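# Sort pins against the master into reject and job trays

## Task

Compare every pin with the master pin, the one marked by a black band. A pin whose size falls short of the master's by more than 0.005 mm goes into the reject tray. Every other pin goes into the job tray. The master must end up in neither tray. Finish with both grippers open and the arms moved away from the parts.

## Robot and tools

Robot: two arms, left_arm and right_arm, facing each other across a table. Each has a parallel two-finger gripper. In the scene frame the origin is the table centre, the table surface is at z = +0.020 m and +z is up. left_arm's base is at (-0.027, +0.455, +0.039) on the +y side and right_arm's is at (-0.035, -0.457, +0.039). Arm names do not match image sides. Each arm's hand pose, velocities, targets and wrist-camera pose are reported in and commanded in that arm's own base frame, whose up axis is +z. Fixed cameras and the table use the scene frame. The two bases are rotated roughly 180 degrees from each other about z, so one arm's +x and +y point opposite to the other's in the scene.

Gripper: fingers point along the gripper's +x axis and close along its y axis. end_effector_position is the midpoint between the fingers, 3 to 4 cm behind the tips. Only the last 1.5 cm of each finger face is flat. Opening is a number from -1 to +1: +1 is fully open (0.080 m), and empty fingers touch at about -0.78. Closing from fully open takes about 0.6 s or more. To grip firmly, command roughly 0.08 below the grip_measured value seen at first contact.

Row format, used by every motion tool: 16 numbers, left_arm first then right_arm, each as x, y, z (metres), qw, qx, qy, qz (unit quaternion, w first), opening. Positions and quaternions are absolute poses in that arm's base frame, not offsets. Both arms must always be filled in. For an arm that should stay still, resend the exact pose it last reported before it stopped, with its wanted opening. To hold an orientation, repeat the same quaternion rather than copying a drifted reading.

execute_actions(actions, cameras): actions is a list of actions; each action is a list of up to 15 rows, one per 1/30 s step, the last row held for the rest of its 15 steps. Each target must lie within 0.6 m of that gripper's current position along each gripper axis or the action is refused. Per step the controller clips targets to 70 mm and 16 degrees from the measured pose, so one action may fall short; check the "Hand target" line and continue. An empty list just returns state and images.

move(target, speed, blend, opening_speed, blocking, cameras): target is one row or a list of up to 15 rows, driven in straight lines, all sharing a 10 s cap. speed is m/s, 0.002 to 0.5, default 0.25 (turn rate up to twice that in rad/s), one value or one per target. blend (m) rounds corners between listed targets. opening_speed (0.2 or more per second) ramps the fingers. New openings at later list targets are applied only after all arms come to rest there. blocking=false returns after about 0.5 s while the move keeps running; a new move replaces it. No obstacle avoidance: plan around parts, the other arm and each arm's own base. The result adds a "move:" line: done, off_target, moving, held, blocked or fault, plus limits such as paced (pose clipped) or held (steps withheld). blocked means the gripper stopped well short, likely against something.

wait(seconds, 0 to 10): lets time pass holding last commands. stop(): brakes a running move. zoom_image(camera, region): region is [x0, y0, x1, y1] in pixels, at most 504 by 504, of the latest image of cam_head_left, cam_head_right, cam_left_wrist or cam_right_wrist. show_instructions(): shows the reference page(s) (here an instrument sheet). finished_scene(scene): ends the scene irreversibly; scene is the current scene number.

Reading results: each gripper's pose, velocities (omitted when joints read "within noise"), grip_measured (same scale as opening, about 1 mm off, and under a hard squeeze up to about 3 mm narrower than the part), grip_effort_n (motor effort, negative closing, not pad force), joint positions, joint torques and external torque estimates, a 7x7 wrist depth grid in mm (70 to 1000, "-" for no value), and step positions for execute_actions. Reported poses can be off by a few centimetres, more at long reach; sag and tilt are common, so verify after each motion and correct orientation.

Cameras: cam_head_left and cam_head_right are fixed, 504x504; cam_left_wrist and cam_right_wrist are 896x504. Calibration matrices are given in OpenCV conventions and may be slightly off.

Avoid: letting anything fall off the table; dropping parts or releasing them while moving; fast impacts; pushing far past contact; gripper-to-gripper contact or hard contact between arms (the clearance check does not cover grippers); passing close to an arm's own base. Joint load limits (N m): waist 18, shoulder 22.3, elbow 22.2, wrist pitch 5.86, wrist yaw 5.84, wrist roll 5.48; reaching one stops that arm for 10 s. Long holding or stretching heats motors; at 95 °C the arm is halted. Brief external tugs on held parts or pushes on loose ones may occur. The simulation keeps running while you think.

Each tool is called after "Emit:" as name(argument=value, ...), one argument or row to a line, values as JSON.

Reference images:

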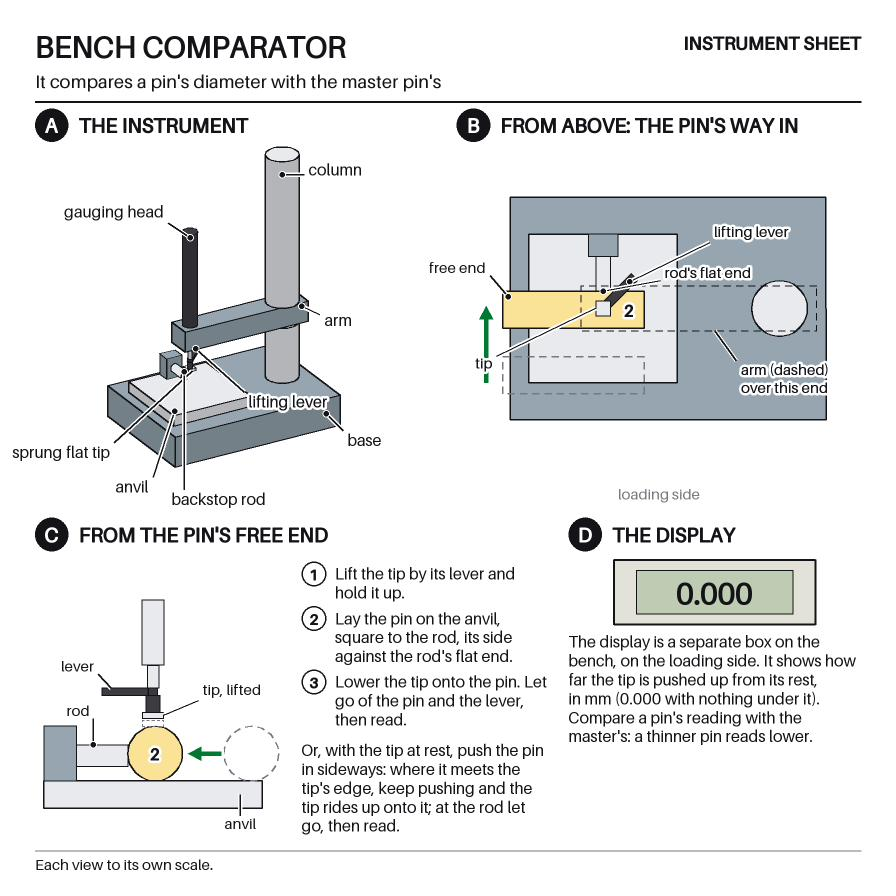

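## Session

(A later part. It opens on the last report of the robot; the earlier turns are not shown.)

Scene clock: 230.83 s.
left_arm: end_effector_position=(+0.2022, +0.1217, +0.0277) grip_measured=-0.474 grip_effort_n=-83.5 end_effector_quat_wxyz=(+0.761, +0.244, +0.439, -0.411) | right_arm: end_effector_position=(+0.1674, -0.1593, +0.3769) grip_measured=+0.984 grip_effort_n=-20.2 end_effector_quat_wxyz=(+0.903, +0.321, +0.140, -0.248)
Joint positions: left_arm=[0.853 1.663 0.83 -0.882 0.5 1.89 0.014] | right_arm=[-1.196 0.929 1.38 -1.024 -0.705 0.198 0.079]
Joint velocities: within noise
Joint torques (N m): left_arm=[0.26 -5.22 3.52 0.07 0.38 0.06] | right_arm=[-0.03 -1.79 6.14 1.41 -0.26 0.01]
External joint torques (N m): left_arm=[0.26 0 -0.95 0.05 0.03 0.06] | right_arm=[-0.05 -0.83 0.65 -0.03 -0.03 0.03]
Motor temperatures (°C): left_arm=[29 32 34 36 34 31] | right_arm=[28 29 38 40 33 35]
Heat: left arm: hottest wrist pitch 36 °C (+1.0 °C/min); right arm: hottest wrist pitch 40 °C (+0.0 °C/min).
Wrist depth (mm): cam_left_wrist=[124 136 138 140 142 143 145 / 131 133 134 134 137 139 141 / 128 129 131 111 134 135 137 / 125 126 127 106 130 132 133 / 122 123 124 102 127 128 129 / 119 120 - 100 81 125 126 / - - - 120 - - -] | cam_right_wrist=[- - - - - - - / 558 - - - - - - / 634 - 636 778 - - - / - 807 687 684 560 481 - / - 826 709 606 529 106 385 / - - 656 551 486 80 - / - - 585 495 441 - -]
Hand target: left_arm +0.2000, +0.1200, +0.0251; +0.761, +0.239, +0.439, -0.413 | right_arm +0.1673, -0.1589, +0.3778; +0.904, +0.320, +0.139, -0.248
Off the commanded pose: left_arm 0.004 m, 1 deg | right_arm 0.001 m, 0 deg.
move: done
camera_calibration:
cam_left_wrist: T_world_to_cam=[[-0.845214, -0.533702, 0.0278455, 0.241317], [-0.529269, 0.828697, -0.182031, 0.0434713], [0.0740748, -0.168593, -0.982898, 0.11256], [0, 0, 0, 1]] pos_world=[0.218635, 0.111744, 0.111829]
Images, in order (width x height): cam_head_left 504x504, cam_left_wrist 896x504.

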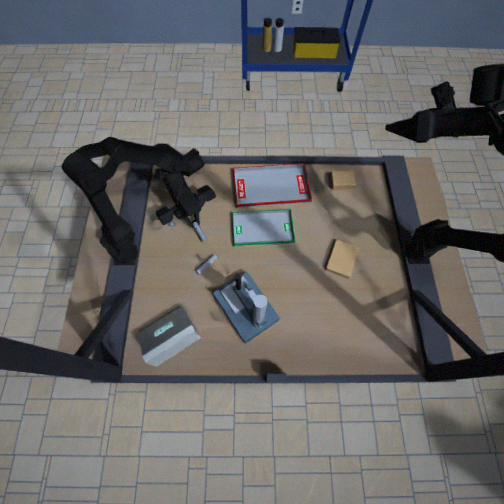

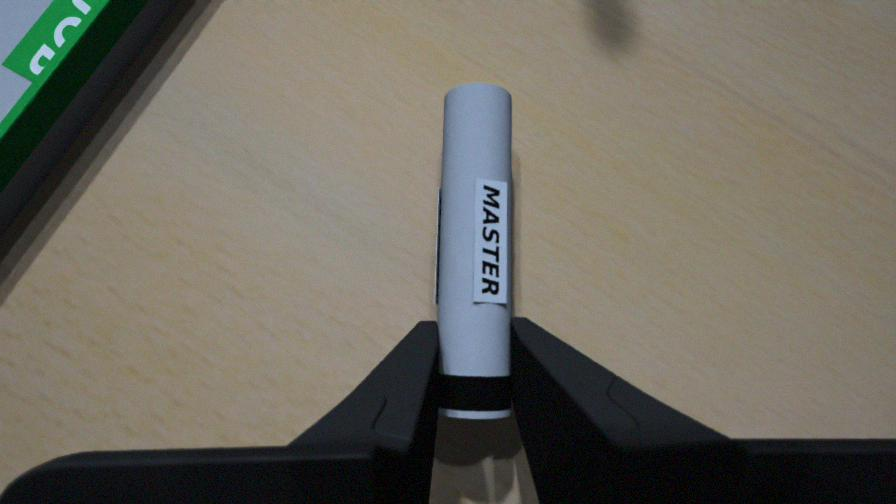

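Emit:
move(
  target=[
    [0.2, 0.12, 0.0175, 0.7611, 0.2386, 0.4394, -0.4133, -0.54, 0.1673, -0.1589, 0.3778, 0.904, 0.320, 0.139, -0.248, 0.98],
  ],
  speed=0.03,
  cameras=[],
)

Emit:
move(
  target=[
    [0.2, 0.12, 0.0155, 0.7611, 0.2386, 0.4394, -0.4133, -0.54, 0.1673, -0.1589, 0.3778, 0.904, 0.320, 0.139, -0.248, 0.98],
  ],
  speed=0.03,
  cameras=["cam_left_wrist"],
)

Scene clock: 235.03 s.
left_arm: end_effector_position=(+0.2022, +0.1217, +0.0202) grip_measured=-0.474 grip_effort_n=-83.5 end_effector_quat_wxyz=(+0.761, +0.244, +0.439, -0.411) | right_arm: end_effector_position=(+0.1674, -0.1593, +0.3769) grip_measured=+0.984 grip_effort_n=-20.2 end_effector_quat_wxyz=(+0.903, +0.321, +0.140, -0.248)
Joint positions: left_arm=[0.853 1.682 0.815 -0.849 0.5 1.89 0.014] | right_arm=[-1.196 0.929 1.38 -1.024 -0.705 0.198 0.079]
Joint velocities: within noise
Joint torques (N m): left_arm=[0.25 -5.26 3.42 0.06 0.39 0.06] | right_arm=[-0.02 -1.79 6.13 1.41 -0.26 0.01]
External joint torques (N m): left_arm=[0.25 0.01 -1.01 0.02 0.03 0.06] | right_arm=[-0.02 -0.79 0.59 -0.05 -0.04 0.03]
Motor temperatures (°C): left_arm=[29 32 34 35 34 31] | right_arm=[28 29 38 40 33 35]
Heat: left arm: hottest wrist pitch 35 °C (+0.0 °C/min); right arm: hottest wrist pitch 40 °C (+0.0 °C/min).
Wrist depth (mm): cam_left_wrist=[121 129 130 132 133 135 136 / 124 125 126 127 129 131 132 / 121 122 123 112 126 127 128 / 118 119 120 106 123 124 125 / 114 116 117 102 119 121 122 / 112 113 114 100 81 118 119 / - - - 113 - - -] | cam_right_wrist=[- - - - - - - / 563 - - - - - - / 645 - 640 769 - - - / - 824 662 679 556 480 - / - 820 705 596 529 106 388 / - - 653 553 483 80 - / - - 582 503 441 - -]
Hand target: left_arm +0.2000, +0.1200, +0.0175; +0.761, +0.238, +0.439, -0.413 | right_arm +0.1673, -0.1589, +0.3778; +0.904, +0.320, +0.139, -0.248
Off the commanded pose: left_arm 0.004 m, 1 deg | right_arm 0.001 m, 0 deg.
move: done
No camera images: "cameras" was empty.

Scene clock: 235.73 s.
left_arm: end_effector_position=(+0.2026, +0.1223, +0.0190) grip_measured=-0.474 grip_effort_n=-83.5 end_effector_quat_wxyz=(+0.761, +0.246, +0.438, -0.410) | right_arm: end_effector_position=(+0.1674, -0.1593, +0.3769) grip_measured=+0.984 grip_effort_n=-20.2 end_effector_quat_wxyz=(+0.903, +0.321, +0.140, -0.248)
Joint positions: left_arm=[0.853 1.685 0.813 -0.841 0.5 1.89 0.014] | right_arm=[-1.196 0.929 1.38 -1.024 -0.705 0.198 0.079]
Joint velocities: within noise
Joint torques (N m): left_arm=[0.24 -4.97 3.2 0.14 0.39 0.06] | right_arm=[-0.03 -1.79 6.14 1.41 -0.26 0.01]
External joint torques (N m): left_arm=[0.23 0.33 -1.25 0.09 0.03 0.06] | right_arm=[-0.04 -0.86 0.63 -0.05 -0.04 0.03]
Motor temperatures (°C): left_arm=[29 32 34 35 34 31] | right_arm=[28 29 38 40 33 35]
Heat: left arm: hottest wrist pitch 35 °C (+0.0 °C/min); right arm: hottest wrist pitch 40 °C (+0.0 °C/min).
Wrist depth (mm): cam_left_wrist=[121 128 129 130 132 134 135 / 123 124 126 126 128 130 131 / 120 121 122 122 125 126 128 / 117 118 119 105 122 123 124 / 114 115 116 102 119 120 121 / 111 112 114 100 81 117 118 / - - - 112 - - -] | cam_right_wrist=[- - - - - - - / 559 - - - - - - / 639 - 645 779 - - - / - 810 663 692 563 484 - / - 827 708 594 535 105 387 / - - 654 551 485 80 - / - - 586 503 438 - -]
Hand target: left_arm +0.2000, +0.1200, +0.0156; +0.761, +0.239, +0.439, -0.413 | right_arm +0.1673, -0.1589, +0.3778; +0.904, +0.320, +0.139, -0.248
Off the commanded pose: left_arm 0.005 m, 1 deg | right_arm 0.001 m, 0 deg.
move: done
camera_calibration:
cam_left_wrist: T_world_to_cam=[[-0.845267, -0.533762, 0.0249217, 0.242327], [-0.528904, 0.829115, -0.181188, 0.041559], [0.0760485, -0.166334, -0.983133, 0.103461], [0, 0, 0, 1]] pos_world=[0.218943, 0.112097, 0.103207]
Images, in order (width x height): cam_left_wrist 896x504.

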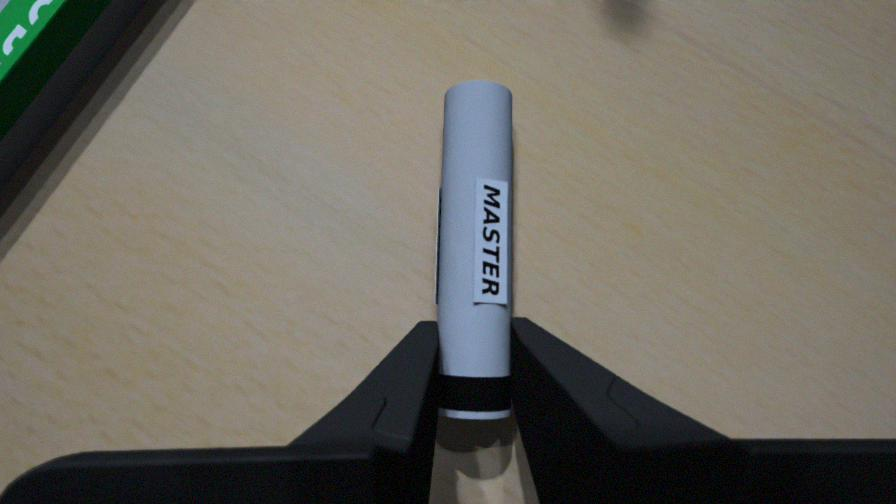

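Emit:
move(
  target=[
    [0.2, 0.12, 0.0165, 0.7611, 0.2386, 0.4394, -0.4133, 0.1, 0.1673, -0.1589, 0.3778, 0.904, 0.320, 0.139, -0.248, 0.98],
    [0.2, 0.12, 0.12, 0.7611, 0.2386, 0.4394, -0.4133, 0.1, 0.1673, -0.1589, 0.3778, 0.904, 0.320, 0.139, -0.248, 0.98],
    [0.2242, -0.0594, 0.1, 0.7924, -0.2018, 0.4575, 0.3494, 0.1, 0.1673, -0.1589, 0.3778, 0.904, 0.320, 0.139, -0.248, 0.98],
  ],
  speed=[0.05, 0.2, 0.25],
  blend=[0, 0.03, 0],
  opening_speed=0.8,
)

Scene clock: 247.40 s.
left_arm: end_effector_position=(+0.2219, -0.0580, +0.0980) grip_measured=+0.097 grip_effort_n=13.7 end_effector_quat_wxyz=(+0.791, -0.202, +0.460, +0.350) | right_arm: end_effector_position=(+0.1674, -0.1593, +0.3769) grip_measured=+0.984 grip_effort_n=-20.2 end_effector_quat_wxyz=(+0.903, +0.321, +0.140, -0.248)
Joint positions: left_arm=[-0.582 1.325 0.831 -0.99 -0.51 -1.39 0.039] | right_arm=[-1.196 0.929 1.38 -1.024 -0.705 0.198 0.079]
Joint velocities: within noise
Joint torques (N m): left_arm=[-0.33 -3.55 6.75 0.19 -0.59 -0.05] | right_arm=[-0.03 -1.8 6.14 1.41 -0.26 0.01]
External joint torques (N m): left_arm=[-0.36 0.19 1.18 -0.23 -0.23 -0.05] | right_arm=[-0.03 -0.82 0.61 -0.05 -0.04 0.03]
Motor temperatures (°C): left_arm=[29 32 34 35 34 31] | right_arm=[28 29 39 41 33 35]
Heat: left arm: hottest wrist pitch 35 °C (+0.0 °C/min); right arm: hottest wrist pitch 41 °C (+1.0 °C/min).
Wrist depth (mm): cam_left_wrist=[213 215 217 219 221 225 228 / 207 195 211 214 216 218 221 / 202 203 205 208 210 209 170 / 196 198 200 201 204 191 166 / 191 193 195 196 199 183 162 / 187 189 80 192 90 166 166 / - - - 187 91 - -] | cam_right_wrist=[- - - - - - - / - - - - - - - / 681 - 984 782 - - - / - 822 861 687 563 480 - / 553 623 701 600 531 105 384 / - - 659 554 484 80 - / - - 581 500 439 - -]
Hand target: left_arm +0.2242, -0.0594, +0.1000; +0.792, -0.202, +0.457, +0.349 | right_arm +0.1673, -0.1589, +0.3778; +0.904, +0.320, +0.139, -0.248
Off the commanded pose: left_arm 0.003 m, 0 deg | right_arm 0.001 m, 0 deg.
move: done
camera_calibration:
cam_left_wrist: T_world_to_cam=[[0.731175, -0.681176, 0.0371693, -0.199147], [-0.665564, -0.724252, -0.180233, 0.155707], [0.149691, 0.107044, -0.982921, 0.149111], [0, 0, 0, 1]] pos_world=[0.226924, -0.0388444, 0.18203]

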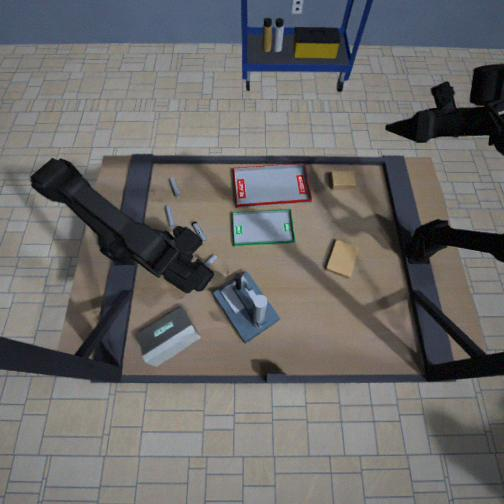

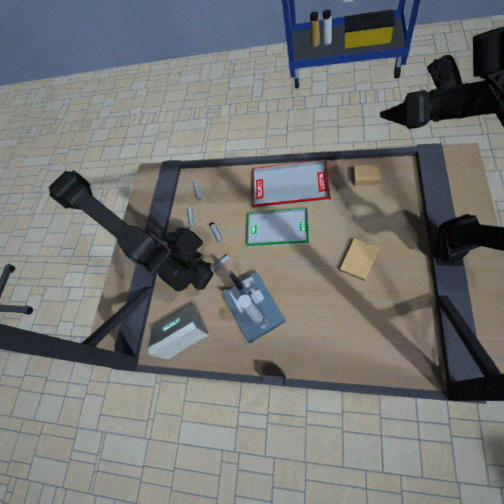

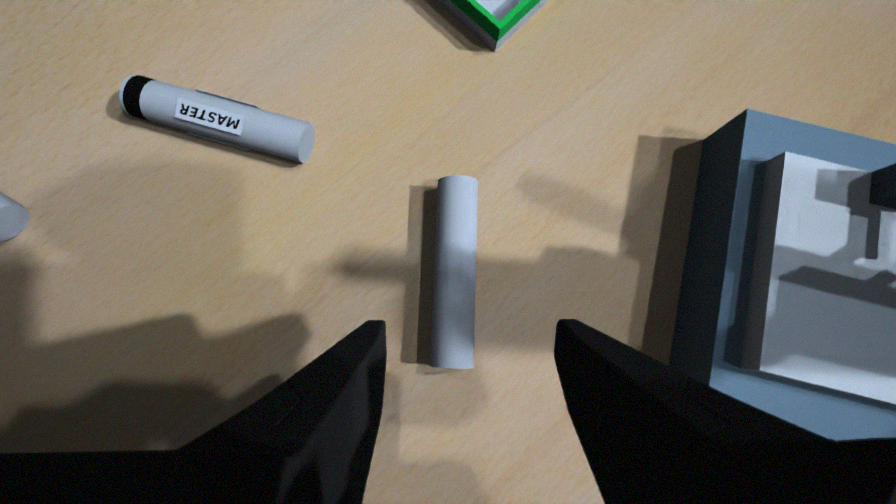

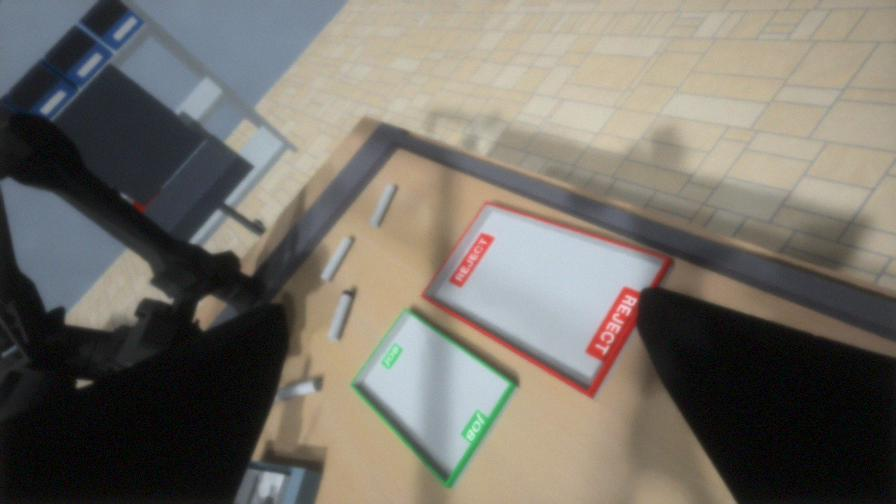

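Emit:
move(
  target=[
    [0.226, -0.0560, 0.04, 0.8001, -0.1913, 0.4619, 0.3314, 0.1, 0.1673, -0.1589, 0.3778, 0.904, 0.320, 0.139, -0.248, 0.98],
  ],
  speed=0.15,
  cameras=["cam_left_wrist"],
)

Scene clock: 265.07 s.
left_arm: end_effector_position=(+0.2287, -0.0585, +0.0440) grip_measured=+0.097 grip_effort_n=13.7 end_effector_quat_wxyz=(+0.803, -0.197, +0.458, +0.328) | right_arm: end_effector_position=(+0.1674, -0.1593, +0.3769) grip_measured=+0.984 grip_effort_n=-20.2 end_effector_quat_wxyz=(+0.903, +0.321, +0.140, -0.248)
Joint positions: left_arm=[-0.567 1.403 0.654 -0.681 -0.51 -1.319 0.039] | right_arm=[-1.196 0.929 1.38 -1.024 -0.705 0.198 0.079]
Joint velocities: within noise
Joint torques (N m): left_arm=[0.29 -3.72 3.9 0.56 -0.34 0.09] | right_arm=[-0.03 -1.79 6.14 1.41 -0.26 0.01]
External joint torques (N m): left_arm=[0.29 0.24 -1.3 0.05 0.02 0.09] | right_arm=[-0.03 -0.85 0.63 -0.05 -0.04 0.03]
Motor temperatures (°C): left_arm=[29 31 35 34 34 31] | right_arm=[28 29 39 41 33 35]
Heat: left arm: hottest elbow 35 °C (+1.0 °C/min); right arm: hottest wrist pitch 41 °C (+1.0 °C/min).
Wrist depth (mm): cam_left_wrist=[139 156 159 161 164 167 167 / 148 149 154 156 159 161 132 / 145 147 149 141 154 156 127 / 141 143 145 144 150 151 124 / 138 139 141 132 146 147 118 / 134 136 80 138 97 134 116 / - - - 135 136 - -] | cam_right_wrist=[- - - - - - - / - - - - - - - / 659 - 992 782 - - - / - 808 877 692 563 486 - / 545 802 704 597 532 105 388 / - - 666 552 482 80 - / - - 582 500 440 - -]
Hand target: left_arm +0.2259, -0.0560, +0.0401; +0.800, -0.191, +0.462, +0.331 | right_arm +0.1673, -0.1589, +0.3778; +0.904, +0.320, +0.139, -0.248
Off the commanded pose: left_arm 0.005 m, 1 deg | right_arm 0.001 m, 0 deg.
move: done
camera_calibration:
cam_left_wrist: T_world_to_cam=[[0.697185, -0.714776, 0.055037, -0.197391], [-0.695336, -0.69291, -0.190741, 0.159163], [0.174473, 0.0947127, -0.980096, 0.0885845], [0, 0, 0, 1]] pos_world=[0.232834, -0.0391946, 0.128044]
Images, in order (width x height): cam_left_wrist 896x504.

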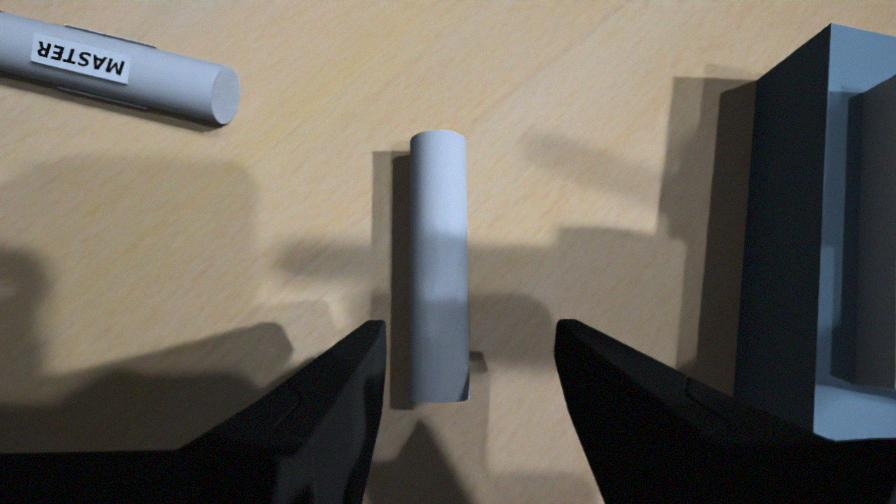

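Emit:
move(
  target=[
    [0.2208, -0.0525, 0.018, 0.8001, -0.1913, 0.4619, 0.3314, 0.1, 0.1673, -0.1589, 0.3778, 0.904, 0.320, 0.139, -0.248, 0.98],
  ],
  speed=0.06,
  cameras=["cam_left_wrist"],
)

Scene clock: 270.20 s.
left_arm: end_effector_position=(+0.2238, -0.0552, +0.0218) grip_measured=+0.097 grip_effort_n=13.7 end_effector_quat_wxyz=(+0.803, -0.197, +0.458, +0.328) | right_arm: end_effector_position=(+0.1674, -0.1593, +0.3769) grip_measured=+0.984 grip_effort_n=-20.2 end_effector_quat_wxyz=(+0.903, +0.321, +0.140, -0.248)
Joint positions: left_arm=[-0.566 1.437 0.578 -0.57 -0.51 -1.318 0.039] | right_arm=[-1.196 0.929 1.38 -1.024 -0.705 0.198 0.079]
Joint velocities: within noise
Joint torques (N m): left_arm=[0.31 -3.64 3.62 0.56 -0.33 0.1] | right_arm=[-0.03 -1.79 6.14 1.42 -0.26 0.01]
External joint torques (N m): left_arm=[0.32 0.26 -1.27 0.05 0.02 0.1] | right_arm=[-0.04 -0.87 0.64 -0.05 -0.03 0.03]
Motor temperatures (°C): left_arm=[29 31 34 34 34 31] | right_arm=[28 29 39 41 33 35]
Heat: left arm: hottest elbow 34 °C (+0.0 °C/min); right arm: hottest wrist pitch 41 °C (+1.0 °C/min).
Wrist depth (mm): cam_left_wrist=[115 117 134 136 139 141 142 / 126 128 130 131 134 137 136 / 123 124 126 126 130 132 132 / 120 121 123 122 127 129 127 / 116 118 119 119 123 125 125 / 113 115 81 117 97 122 118 / - - - 115 115 - -] | cam_right_wrist=[- - - - - - - / - - - - - - - / 656 - - 780 - - - / 679 787 850 689 562 483 - / 563 820 715 603 533 105 385 / - - 663 550 479 80 - / - - 586 496 441 - -]
Hand target: left_arm +0.2208, -0.0526, +0.0181; +0.800, -0.191, +0.462, +0.331 | right_arm +0.1673, -0.1589, +0.3778; +0.904, +0.320, +0.139, -0.248
Off the commanded pose: left_arm 0.006 m, 1 deg | right_arm 0.001 m, 0 deg.
move: done
camera_calibration:
cam_left_wrist: T_world_to_cam=[[0.697256, -0.714708, 0.0550241, -0.19039], [-0.695253, -0.692968, -0.190833, 0.153799], [0.17452, 0.0948039, -0.980079, 0.0673553], [0, 0, 0, 1]] pos_world=[0.227925, -0.0358807, 0.10584]
Images, in order (width x height): cam_left_wrist 896x504.

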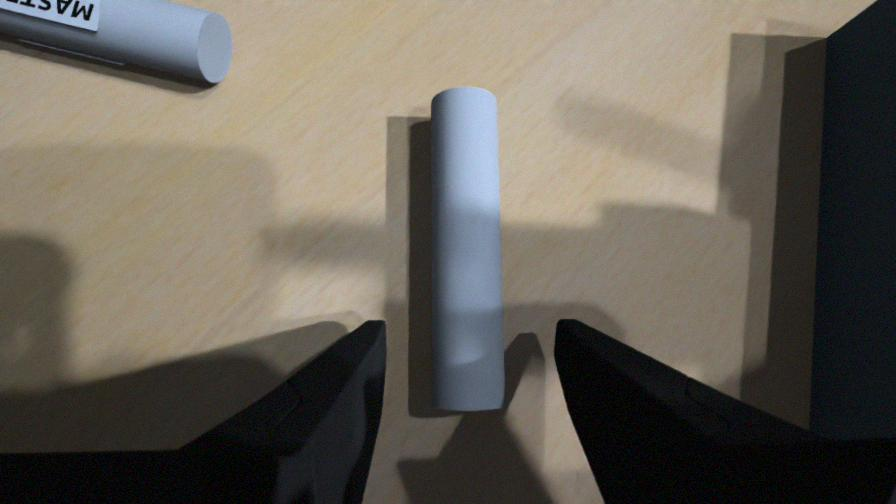

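Emit:
move(
  target=[
    [0.2208, -0.0525, 0.0120, 0.8001, -0.1913, 0.4619, 0.3314, 0.1, 0.1673, -0.1589, 0.3778, 0.904, 0.320, 0.139, -0.248, 0.98],
    [0.2208, -0.0525, 0.0125, 0.8001, -0.1913, 0.4619, 0.3314, -0.54, 0.1673, -0.1589, 0.3778, 0.904, 0.320, 0.139, -0.248, 0.98],
    [0.2208, -0.0525, 0.14, 0.8001, -0.1913, 0.4619, 0.3314, -0.54, 0.1673, -0.1589, 0.3778, 0.904, 0.320, 0.139, -0.248, 0.98],
  ],
  speed=[0.05, 0.05, 0.15],
  opening_speed=0.8,
  cameras=["cam_left_wrist"],
)

Emit:
move(
  target=[
    [0.24, -0.07, 0.14, 0.7611, 0.2386, 0.4394, -0.4133, -0.54, 0.1673, -0.1589, 0.3778, 0.904, 0.320, 0.139, -0.248, 0.98],
    [0.2978, -0.106, 0.12, 0.7611, 0.2386, 0.4394, -0.4133, -0.54, 0.1673, -0.1589, 0.3778, 0.904, 0.320, 0.139, -0.248, 0.98],
    [0.2978, -0.106, 0.062, 0.7611, 0.2386, 0.4394, -0.4133, -0.54, 0.1673, -0.1589, 0.3778, 0.904, 0.320, 0.139, -0.248, 0.98],
  ],
  speed=[0.3, 0.15, 0.1],
  blend=[0, 0.01, 0],
  cameras=["cam_left_wrist"],
)

Scene clock: 283.37 s.
left_arm: end_effector_position=(+0.2183, -0.0514, +0.1348) grip_measured=-0.475 grip_effort_n=-83.5 end_effector_quat_wxyz=(+0.798, -0.184, +0.467, +0.334) | right_arm: end_effector_position=(+0.1674, -0.1593, +0.3769) grip_measured=+0.984 grip_effort_n=-20.2 end_effector_quat_wxyz=(+0.903, +0.321, +0.140, -0.248)
Joint positions: left_arm=[-0.564 1.259 0.932 -1.135 -0.508 -1.313 0.014] | right_arm=[-1.196 0.929 1.38 -1.024 -0.705 0.198 0.079]
Joint velocities: within noise
Joint torques (N m): left_arm=[0.06 -4.67 7.35 0.26 -0.42 -0.04] | right_arm=[-0.03 -1.79 6.14 1.41 -0.26 0.01]
External joint torques (N m): left_arm=[0.08 -1.19 1.51 -0.22 -0.06 -0.04] | right_arm=[-0.04 -0.84 0.66 -0.03 -0.04 0.03]
Motor temperatures (°C): left_arm=[29 31 34 34 34 31] | right_arm=[28 29 39 41 33 35]
Heat: left arm: hottest elbow 34 °C (+0.0 °C/min); right arm: hottest wrist pitch 41 °C (+1.0 °C/min).
Wrist depth (mm): cam_left_wrist=[256 258 260 259 262 264 265 / 250 250 251 111 255 257 258 / 243 242 243 107 248 220 218 / 233 237 239 104 241 211 200 / 230 231 233 100 235 206 196 / 225 226 - 98 81 203 200 / - - - 221 - - -] | cam_right_wrist=[- - - - - - - / - - - - - - - / 689 - - 768 - - - / - 805 858 689 556 485 - / 524 598 709 597 533 105 388 / - - 660 552 483 80 - / - - 585 500 446 - -]
Hand target: left_arm +0.2207, -0.0525, +0.1400; +0.800, -0.191, +0.462, +0.331 | right_arm +0.1673, -0.1589, +0.3778; +0.904, +0.320, +0.139, -0.248
Off the commanded pose: left_arm 0.006 m, 1 deg | right_arm 0.001 m, 0 deg.
move: done
camera_calibration:
cam_left_wrist: T_world_to_cam=[[0.697297, -0.716475, 0.0209996, -0.185611], [-0.70209, -0.688612, -0.181336, 0.17462], [0.144383, 0.111702, -0.983197, 0.186525], [0, 0, 0, 1]] pos_world=[0.225094, -0.0335751, 0.218954]
Images, in order (width x height): cam_left_wrist 896x504.

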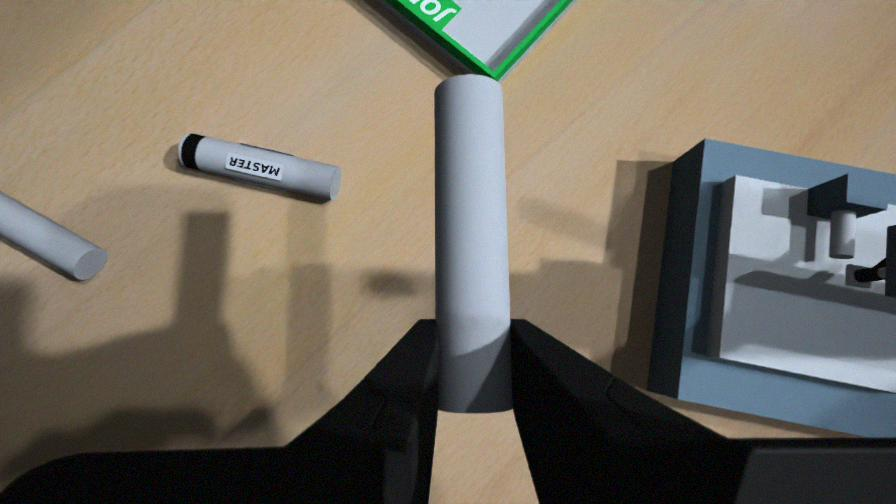

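Scene clock: 288.03 s.
left_arm: end_effector_position=(+0.2998, -0.1054, +0.0652) grip_measured=-0.475 grip_effort_n=-83.5 end_effector_quat_wxyz=(+0.763, +0.239, +0.436, -0.412) | right_arm: end_effector_position=(+0.1674, -0.1593, +0.3769) grip_measured=+0.984 grip_effort_n=-20.2 end_effector_quat_wxyz=(+0.903, +0.321, +0.140, -0.248)
Joint positions: left_arm=[-0.162 1.528 0.84 -0.504 0.379 0.76 0.014] | right_arm=[-1.196 0.929 1.38 -1.024 -0.705 0.198 0.079]
Joint velocities: within noise
Joint torques (N m): left_arm=[-0.33 -5.75 4.69 1.09 0.21 -0.05] | right_arm=[-0.03 -1.79 6.13 1.41 -0.26 0.01]
External joint torques (N m): left_arm=[-0.37 -0.25 -1.13 0.16 -0.04 -0.06] | right_arm=[-0.05 -0.83 0.62 -0.04 -0.03 0.04]
Motor temperatures (°C): left_arm=[29 31 34 34 34 31] | right_arm=[28 29 39 41 33 35]
Heat: left arm: hottest elbow 34 °C (+0.0 °C/min); right arm: hottest wrist pitch 41 °C (+1.0 °C/min).
Wrist depth (mm): cam_left_wrist=[- - - 148 182 186 188 / 170 - - 112 178 180 163 / 165 105 125 110 172 175 156 / 161 123 124 105 167 170 163 / 157 121 121 100 164 166 157 / 153 153 - 98 81 162 157 / - - - 153 - - -] | cam_right_wrist=[- - - - - - - / - - - - - - - / 646 - - 774 - - - / 501 805 853 687 556 483 - / 484 757 701 599 530 105 388 / - - 652 553 484 80 - / - - 584 496 442 - -]
Hand target: left_arm +0.2977, -0.1060, +0.0620; +0.761, +0.239, +0.439, -0.413 | right_arm +0.1673, -0.1589, +0.3778; +0.904, +0.320, +0.139, -0.248
Off the commanded pose: left_arm 0.004 m, 0 deg | right_arm 0.001 m, 0 deg.
move: done
camera_calibration:
cam_left_wrist: T_world_to_cam=[[-0.843827, -0.535583, 0.0332685, 0.200618], [-0.531272, 0.825091, -0.192285, 0.291064], [0.0755352, -0.17993, -0.980775, 0.102169], [0, 0, 0, 1]] pos_world=[0.316204, -0.114324, 0.149498]
Images, in order (width x height): cam_left_wrist 896x504.

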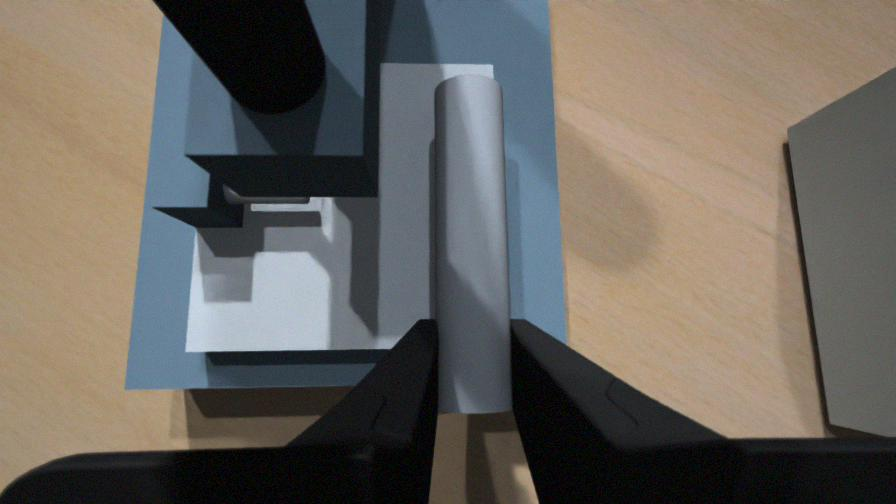

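Emit:
move(
  target=[
    [0.2985, -0.1055, 0.054, 0.7611, 0.2386, 0.4394, -0.4133, -0.54, 0.1673, -0.1589, 0.3778, 0.904, 0.320, 0.139, -0.248, 0.98],
    [0.3330, -0.0810, 0.054, 0.7611, 0.2386, 0.4394, -0.4133, -0.54, 0.1673, -0.1589, 0.3778, 0.904, 0.320, 0.139, -0.248, 0.98],
  ],
  speed=0.04,
  cameras=["cam_left_wrist", "cam_head_left"],
)

Emit:
zoom_image(
  camera="cam_head_left",
  region=[150, 310, 190, 345],
)

Scene clock: 294.07 s.
left_arm: end_effector_position=(+0.3284, -0.0874, +0.0581) grip_measured=-0.475 grip_effort_n=-83.5 end_effector_quat_wxyz=(+0.760, +0.238, +0.432, -0.423) | right_arm: end_effector_position=(+0.1674, -0.1593, +0.3769) grip_measured=+0.984 grip_effort_n=-20.2 end_effector_quat_wxyz=(+0.903, +0.321, +0.140, -0.248)
Joint positions: left_arm=[-0.075 1.655 0.939 -0.518 0.428 0.862 0.014] | right_arm=[-1.196 0.929 1.38 -1.024 -0.705 0.198 0.079]
Joint velocities: within noise
Joint torques (N m): left_arm=[1.27 -4.75 6.56 1.02 -0.22 0.07] | right_arm=[-0.03 -1.79 6.14 1.42 -0.26 0.01]
External joint torques (N m): left_arm=[1.27 1.6 0.83 0.15 -0.51 0.06] | right_arm=[-0.04 -0.84 0.63 -0.04 -0.04 0.03]
Motor temperatures (°C): left_arm=[29 31 34 35 34 31] | right_arm=[28 29 39 41 33 35]
Heat: left arm: hottest wrist pitch 35 °C (+0.0 °C/min); right arm: hottest wrist pitch 41 °C (+1.0 °C/min).
Wrist depth (mm): cam_left_wrist=[168 170 140 - - 181 184 / 163 165 135 - - 175 178 / 159 160 101 - 124 170 172 / 154 155 118 105 121 165 167 / 150 151 115 101 118 160 163 / 146 147 - 98 76 156 158 / - - - 147 - - -] | cam_right_wrist=[- - - - - - - / - - - - - - - / 644 - 994 779 - - - / 482 817 859 684 557 482 - / 471 481 709 601 534 106 386 / - - 646 547 482 80 - / - - 578 503 439 - -]
Hand target: left_arm +0.3328, -0.0810, +0.0541; +0.761, +0.239, +0.439, -0.413 | right_arm +0.1673, -0.1589, +0.3778; +0.904, +0.320, +0.139, -0.248
Off the commanded pose: left_arm 0.009 m, 1 deg | right_arm 0.001 m, 0 deg.
move: off_target (left_arm)
camera_calibration:
cam_left_wrist: T_world_to_cam=[[-0.853566, -0.519223, 0.0428229, 0.238721], [-0.516424, 0.832376, -0.201137, 0.286405], [0.0687903, -0.193799, -0.978627, 0.0971341], [0, 0, 0, 1]] pos_world=[0.344988, -0.0956226, 0.142442]
Images, in order (width x height): cam_head_left 504x504, cam_left_wrist 896x504.

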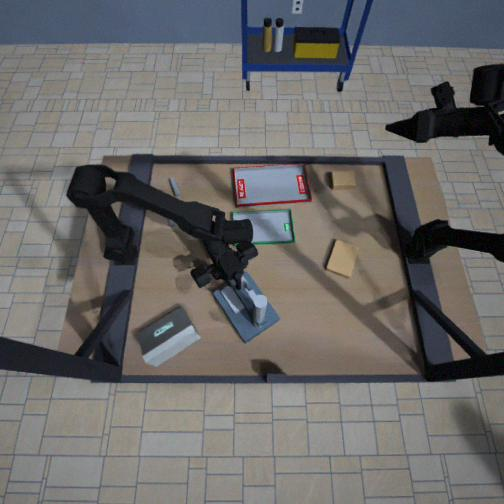

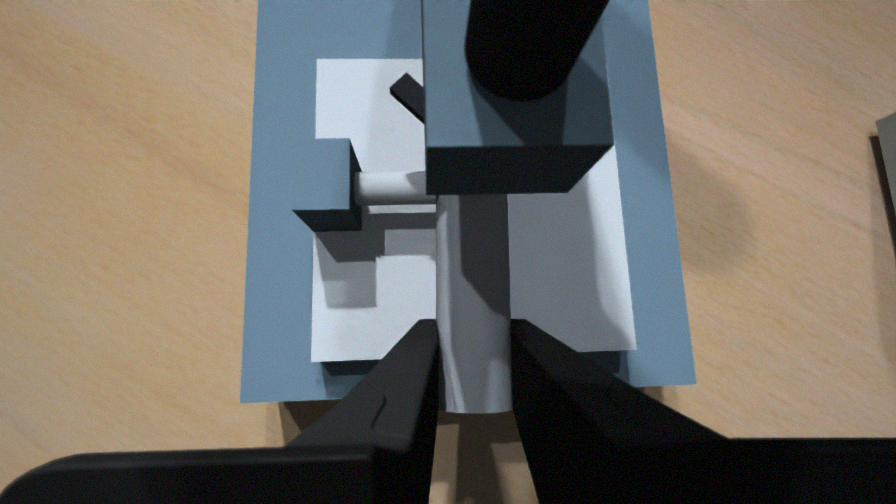

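Scaled by 12.600 from the camera's 504x504 image, which has a finer 720x720 frame.

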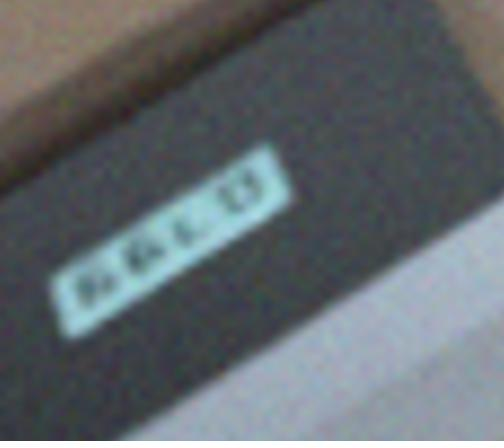

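Emit:
move(
  target=[
    [0.3290, -0.0865, 0.0550, 0.7611, 0.2386, 0.4394, -0.4133, -0.54, 0.1673, -0.1589, 0.3778, 0.904, 0.320, 0.139, -0.248, 0.98],
    [0.3290, -0.0865, 0.0550, 0.7611, 0.2386, 0.4394, -0.4133, 0.0, 0.1673, -0.1589, 0.3778, 0.904, 0.320, 0.139, -0.248, 0.98],
    [0.303, -0.046, 0.13, 0.7611, 0.2386, 0.4394, -0.4133, 0.0, 0.1673, -0.1589, 0.3778, 0.904, 0.320, 0.139, -0.248, 0.98],
    [0.18, -0.14, 0.16, 0.7611, 0.2386, 0.4394, -0.4133, 0.0, 0.1673, -0.1589, 0.3778, 0.904, 0.320, 0.139, -0.248, 0.98],
  ],
  speed=[0.04, 0.05, 0.15, 0.2],
  blend=[0, 0, 0.02, 0],
  opening_speed=0.5,
  cameras=["cam_left_wrist"],
)

Emit:
zoom_image(
  camera="cam_left_wrist",
  region=[550, 190, 710, 270],
)

Emit:
zoom_image(
  camera="cam_left_wrist",
  region=[0, 80, 300, 320],
)

Scene clock: 303.87 s.
left_arm: end_effector_position=(+0.1824, -0.1413, +0.1632) grip_measured=-0.003 grip_effort_n=14.2 end_effector_quat_wxyz=(+0.763, +0.237, +0.436, -0.415) | right_arm: end_effector_position=(+0.1674, -0.1593, +0.3769) grip_measured=+0.984 grip_effort_n=-20.2 end_effector_quat_wxyz=(+0.903, +0.321, +0.140, -0.248)
Joint positions: left_arm=[-0.502 1.005 0.871 -0.958 0.243 0.435 0.035] | right_arm=[-1.196 0.929 1.38 -1.024 -0.705 0.198 0.079]
Joint velocities: within noise
Joint torques (N m): left_arm=[-0.28 -3.39 4.86 0.85 -0.05 -0.06] | right_arm=[-0.03 -1.79 6.14 1.41 -0.26 0.01]
External joint torques (N m): left_arm=[-0.27 -1.11 -1.45 -0.2 -0.2 -0.06] | right_arm=[-0.02 -0.79 0.56 -0.07 -0.04 0.03]
Motor temperatures (°C): left_arm=[29 31 34 35 34 31] | right_arm=[28 29 39 41 33 35]
Heat: left arm: hottest wrist pitch 35 °C (+0.0 °C/min); right arm: hottest wrist pitch 41 °C (+0.0 °C/min).
Wrist depth (mm): cam_left_wrist=[176 252 289 295 173 - - / 182 246 282 282 174 177 185 / 206 231 272 275 191 194 284 / 219 225 265 267 213 214 269 / 252 255 259 260 231 263 252 / 248 250 - 255 84 261 244 / - - - 249 79 - -] | cam_right_wrist=[- - - - - - - / - - - - - - - / 733 - 991 786 - - - / - 800 852 688 565 483 - / 548 822 709 601 534 105 386 / - - 658 549 482 80 - / - - 577 499 446 - -]
Hand target: left_arm +0.1801, -0.1400, +0.1600; +0.761, +0.239, +0.439, -0.413 | right_arm +0.1673, -0.1589, +0.3778; +0.904, +0.320, +0.139, -0.248
Off the commanded pose: left_arm 0.004 m, 1 deg | right_arm 0.001 m, 0 deg.
move: done
camera_calibration:
cam_left_wrist: T_world_to_cam=[[-0.844821, -0.533643, 0.038767, 0.0786156], [-0.53014, 0.825079, -0.195437, 0.277475], [0.0723075, -0.185661, -0.97995, 0.200359], [0, 0, 0, 1]] pos_world=[0.19903, -0.149788, 0.247523]
Images, in order (width x height): cam_left_wrist 896x504.

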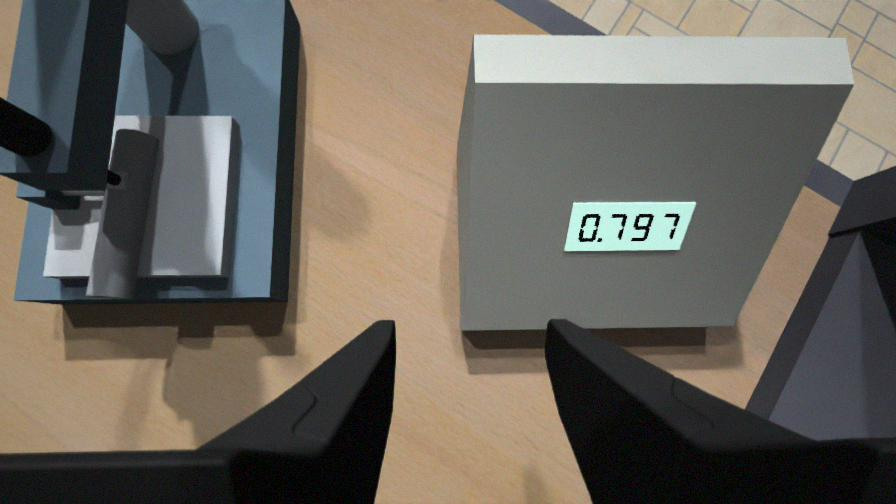

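Scaled by 3.150 from the camera's 896x504 image, which has a finer 1280x720 frame.

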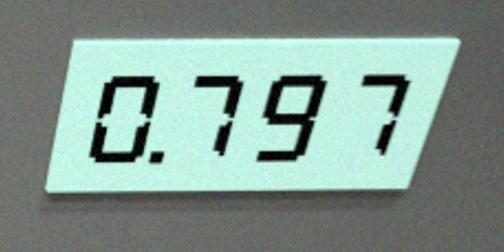

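Scaled by 1.680 from the camera's 896x504 image, which has a finer 1280x720 frame.

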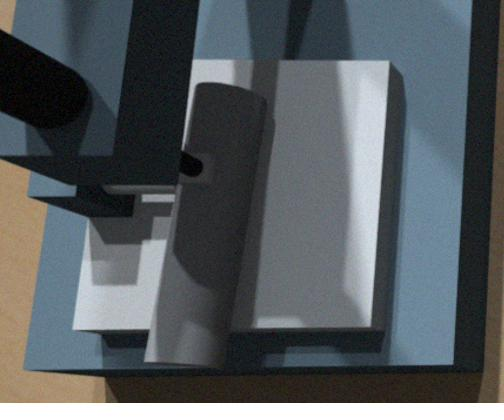

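Emit:
move(
  target=[
    [0.303, -0.046, 0.12, 0.7611, 0.2386, 0.4394, -0.4133, 0.0, 0.1673, -0.1589, 0.3778, 0.904, 0.320, 0.139, -0.248, 0.98],
    [0.3268, -0.0878, 0.0550, 0.7611, 0.2386, 0.4394, -0.4133, 0.0, 0.1673, -0.1589, 0.3778, 0.904, 0.320, 0.139, -0.248, 0.98],
    [0.3268, -0.0878, 0.0550, 0.7611, 0.2386, 0.4394, -0.4133, -0.54, 0.1673, -0.1589, 0.3778, 0.904, 0.320, 0.139, -0.248, 0.98],
    [0.3310, -0.0830, 0.0550, 0.7646, 0.2347, 0.4415, -0.4066, -0.54, 0.1673, -0.1589, 0.3778, 0.904, 0.320, 0.139, -0.248, 0.98],
  ],
  speed=[0.2, 0.06, 0.05, 0.04],
  blend=[0.02, 0, 0, 0],
  opening_speed=0.8,
  cameras=["cam_left_wrist"],
)

Scene clock: 323.40 s.
left_arm: end_effector_position=(+0.3292, -0.0878, +0.0604) grip_measured=-0.476 grip_effort_n=-83.5 end_effector_quat_wxyz=(+0.764, +0.239, +0.433, -0.414) | right_arm: end_effector_position=(+0.1674, -0.1593, +0.3769) grip_measured=+0.984 grip_effort_n=-20.2 end_effector_quat_wxyz=(+0.903, +0.321, +0.140, -0.248)
Joint positions: left_arm=[-0.083 1.642 0.935 -0.51 0.413 0.841 0.014] | right_arm=[-1.196 0.929 1.38 -1.024 -0.705 0.198 0.079]
Joint velocities: within noise
Joint torques (N m): left_arm=[1.02 -4.98 5.63 1.12 -0.01 -0.14] | right_arm=[-0.03 -1.79 6.14 1.41 -0.26 0.01]
External joint torques (N m): left_arm=[1.02 1.3 -0.09 0.25 -0.29 -0.14] | right_arm=[-0.03 -0.87 0.67 -0.03 -0.04 0.03]
Motor temperatures (°C): left_arm=[29 31 34 35 34 31] | right_arm=[28 29 39 41 33 35]
Heat: left arm: hottest wrist pitch 35 °C (+1.0 °C/min); right arm: hottest wrist pitch 41 °C (+0.0 °C/min).
Wrist depth (mm): cam_left_wrist=[171 173 142 - - 182 185 / 166 168 137 - - 177 179 / 162 163 103 - 136 170 174 / 157 158 121 108 122 166 168 / 153 154 117 104 120 161 163 / 149 150 - 99 76 157 159 / - - - 149 - - -] | cam_right_wrist=[- - - - - - - / - - - - - - - / 634 - 998 785 - - - / 485 806 851 692 565 486 - / 471 485 711 598 529 105 387 / - - 634 549 484 80 - / - - 579 499 441 - -]
Hand target: left_arm +0.3309, -0.0830, +0.0552; +0.765, +0.235, +0.441, -0.407 | right_arm +0.1673, -0.1589, +0.3778; +0.904, +0.320, +0.139, -0.248
Off the commanded pose: left_arm 0.007 m, 1 deg | right_arm 0.001 m, 0 deg.
move: done
camera_calibration:
cam_left_wrist: T_world_to_cam=[[-0.845133, -0.533582, 0.0322418, 0.235632], [-0.528554, 0.825111, -0.199556, 0.290819], [0.0798762, -0.185693, -0.979356, 0.0963755], [0, 0, 0, 1]] pos_world=[0.345156, -0.0963325, 0.144823]
Images, in order (width x height): cam_left_wrist 896x504.

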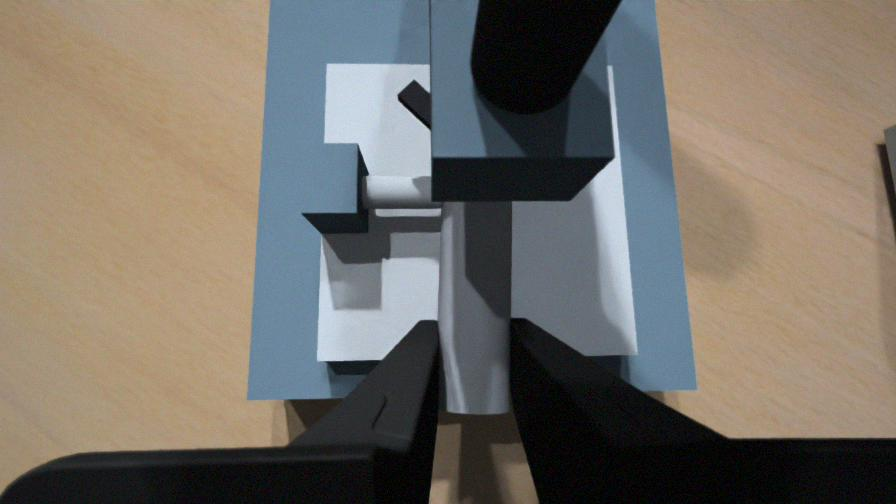

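Emit:
move(
  target=[
    [0.3275, -0.0873, 0.0575, 0.7611, 0.2386, 0.4394, -0.4133, -0.54, 0.1673, -0.1589, 0.3778, 0.904, 0.320, 0.139, -0.248, 0.98],
    [0.3275, -0.0873, 0.0575, 0.7611, 0.2386, 0.4394, -0.4133, -0.1, 0.1673, -0.1589, 0.3778, 0.904, 0.320, 0.139, -0.248, 0.98],
    [0.303, -0.046, 0.13, 0.7611, 0.2386, 0.4394, -0.4133, 0.0, 0.1673, -0.1589, 0.3778, 0.904, 0.320, 0.139, -0.248, 0.98],
    [0.18, -0.14, 0.16, 0.7611, 0.2386, 0.4394, -0.4133, 0.0, 0.1673, -0.1589, 0.3778, 0.904, 0.320, 0.139, -0.248, 0.98],
  ],
  speed=[0.04, 0.05, 0.15, 0.2],
  blend=[0, 0, 0.02, 0],
  opening_speed=0.4,
  cameras=["cam_left_wrist"],
)

Emit:
zoom_image(
  camera="cam_left_wrist",
  region=[550, 190, 710, 270],
)

Emit:
zoom_image(
  camera="cam_left_wrist",
  region=[0, 80, 300, 320],
)

Scene clock: 335.00 s.
left_arm: end_effector_position=(+0.1824, -0.1413, +0.1632) grip_measured=-0.003 grip_effort_n=14.2 end_effector_quat_wxyz=(+0.763, +0.237, +0.436, -0.415) | right_arm: end_effector_position=(+0.1674, -0.1593, +0.3769) grip_measured=+0.984 grip_effort_n=-20.2 end_effector_quat_wxyz=(+0.903, +0.321, +0.140, -0.248)
Joint positions: left_arm=[-0.502 1.005 0.871 -0.958 0.243 0.435 0.035] | right_arm=[-1.196 0.929 1.38 -1.024 -0.705 0.198 0.079]
Joint velocities: within noise
Joint torques (N m): left_arm=[-0.28 -3.42 4.85 0.85 -0.03 -0.06] | right_arm=[-0.03 -1.79 6.14 1.41 -0.26 0.01]
External joint torques (N m): left_arm=[-0.28 -1.1 -1.55 -0.22 -0.19 -0.06] | right_arm=[-0.01 -0.86 0.64 -0.05 -0.05 0.03]
Motor temperatures (°C): left_arm=[29 32 34 36 34 31] | right_arm=[28 29 39 41 33 35]
Heat: left arm: hottest wrist pitch 36 °C (+2.0 °C/min); right arm: hottest wrist pitch 41 °C (+0.0 °C/min).
Wrist depth (mm): cam_left_wrist=[176 251 290 294 173 - - / 182 247 281 282 174 176 185 / 207 230 272 275 191 194 283 / 220 225 265 267 213 214 268 / 253 254 259 260 232 264 252 / 247 250 - 254 84 261 244 / - - - 248 79 - -] | cam_right_wrist=[- - - - - - - / - - - - - - - / 730 - 991 770 - - - / - 812 852 692 560 482 - / 549 825 709 601 530 106 386 / - - 658 551 482 80 - / - - 581 497 440 - -]
Hand target: left_arm +0.1801, -0.1400, +0.1600; +0.761, +0.239, +0.439, -0.413 | right_arm +0.1673, -0.1589, +0.3778; +0.904, +0.320, +0.139, -0.248
Off the commanded pose: left_arm 0.004 m, 1 deg | right_arm 0.001 m, 0 deg.
move: done; blend cut to 0 m at target 3
camera_calibration:
cam_left_wrist: T_world_to_cam=[[-0.844821, -0.533643, 0.038767, 0.0786156], [-0.53014, 0.825079, -0.195437, 0.277475], [0.0723075, -0.185661, -0.97995, 0.200359], [0, 0, 0, 1]] pos_world=[0.19903, -0.149788, 0.247523]
Images, in order (width x height): cam_left_wrist 896x504.

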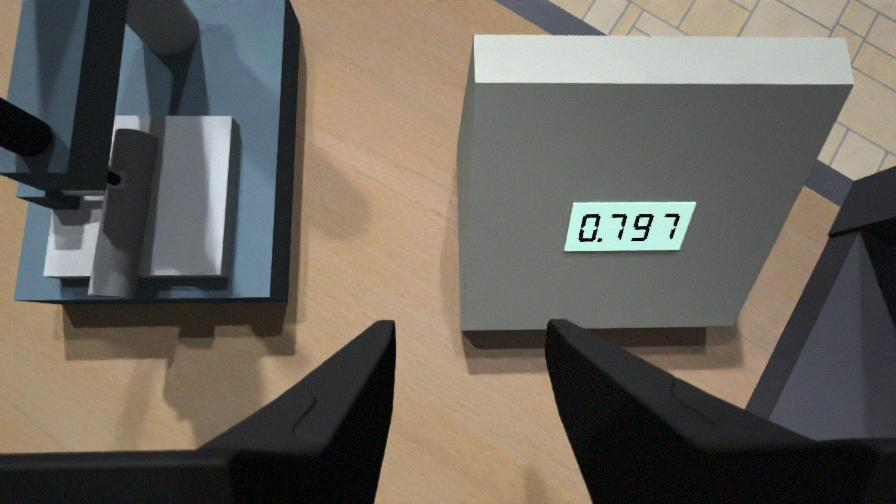

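Scaled by 3.150 from the camera's 896x504 image, which has a finer 1280x720 frame.

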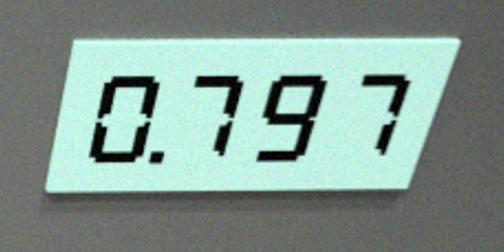

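Scaled by 1.680 from the camera's 896x504 image, which has a finer 1280x720 frame.

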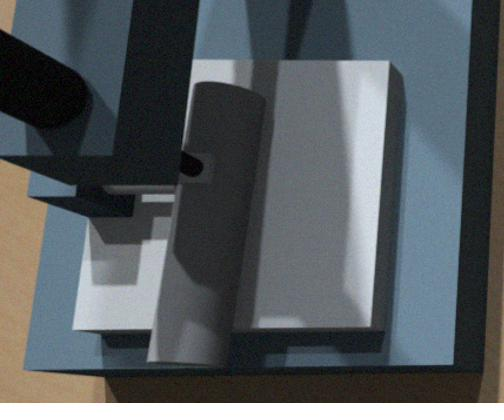

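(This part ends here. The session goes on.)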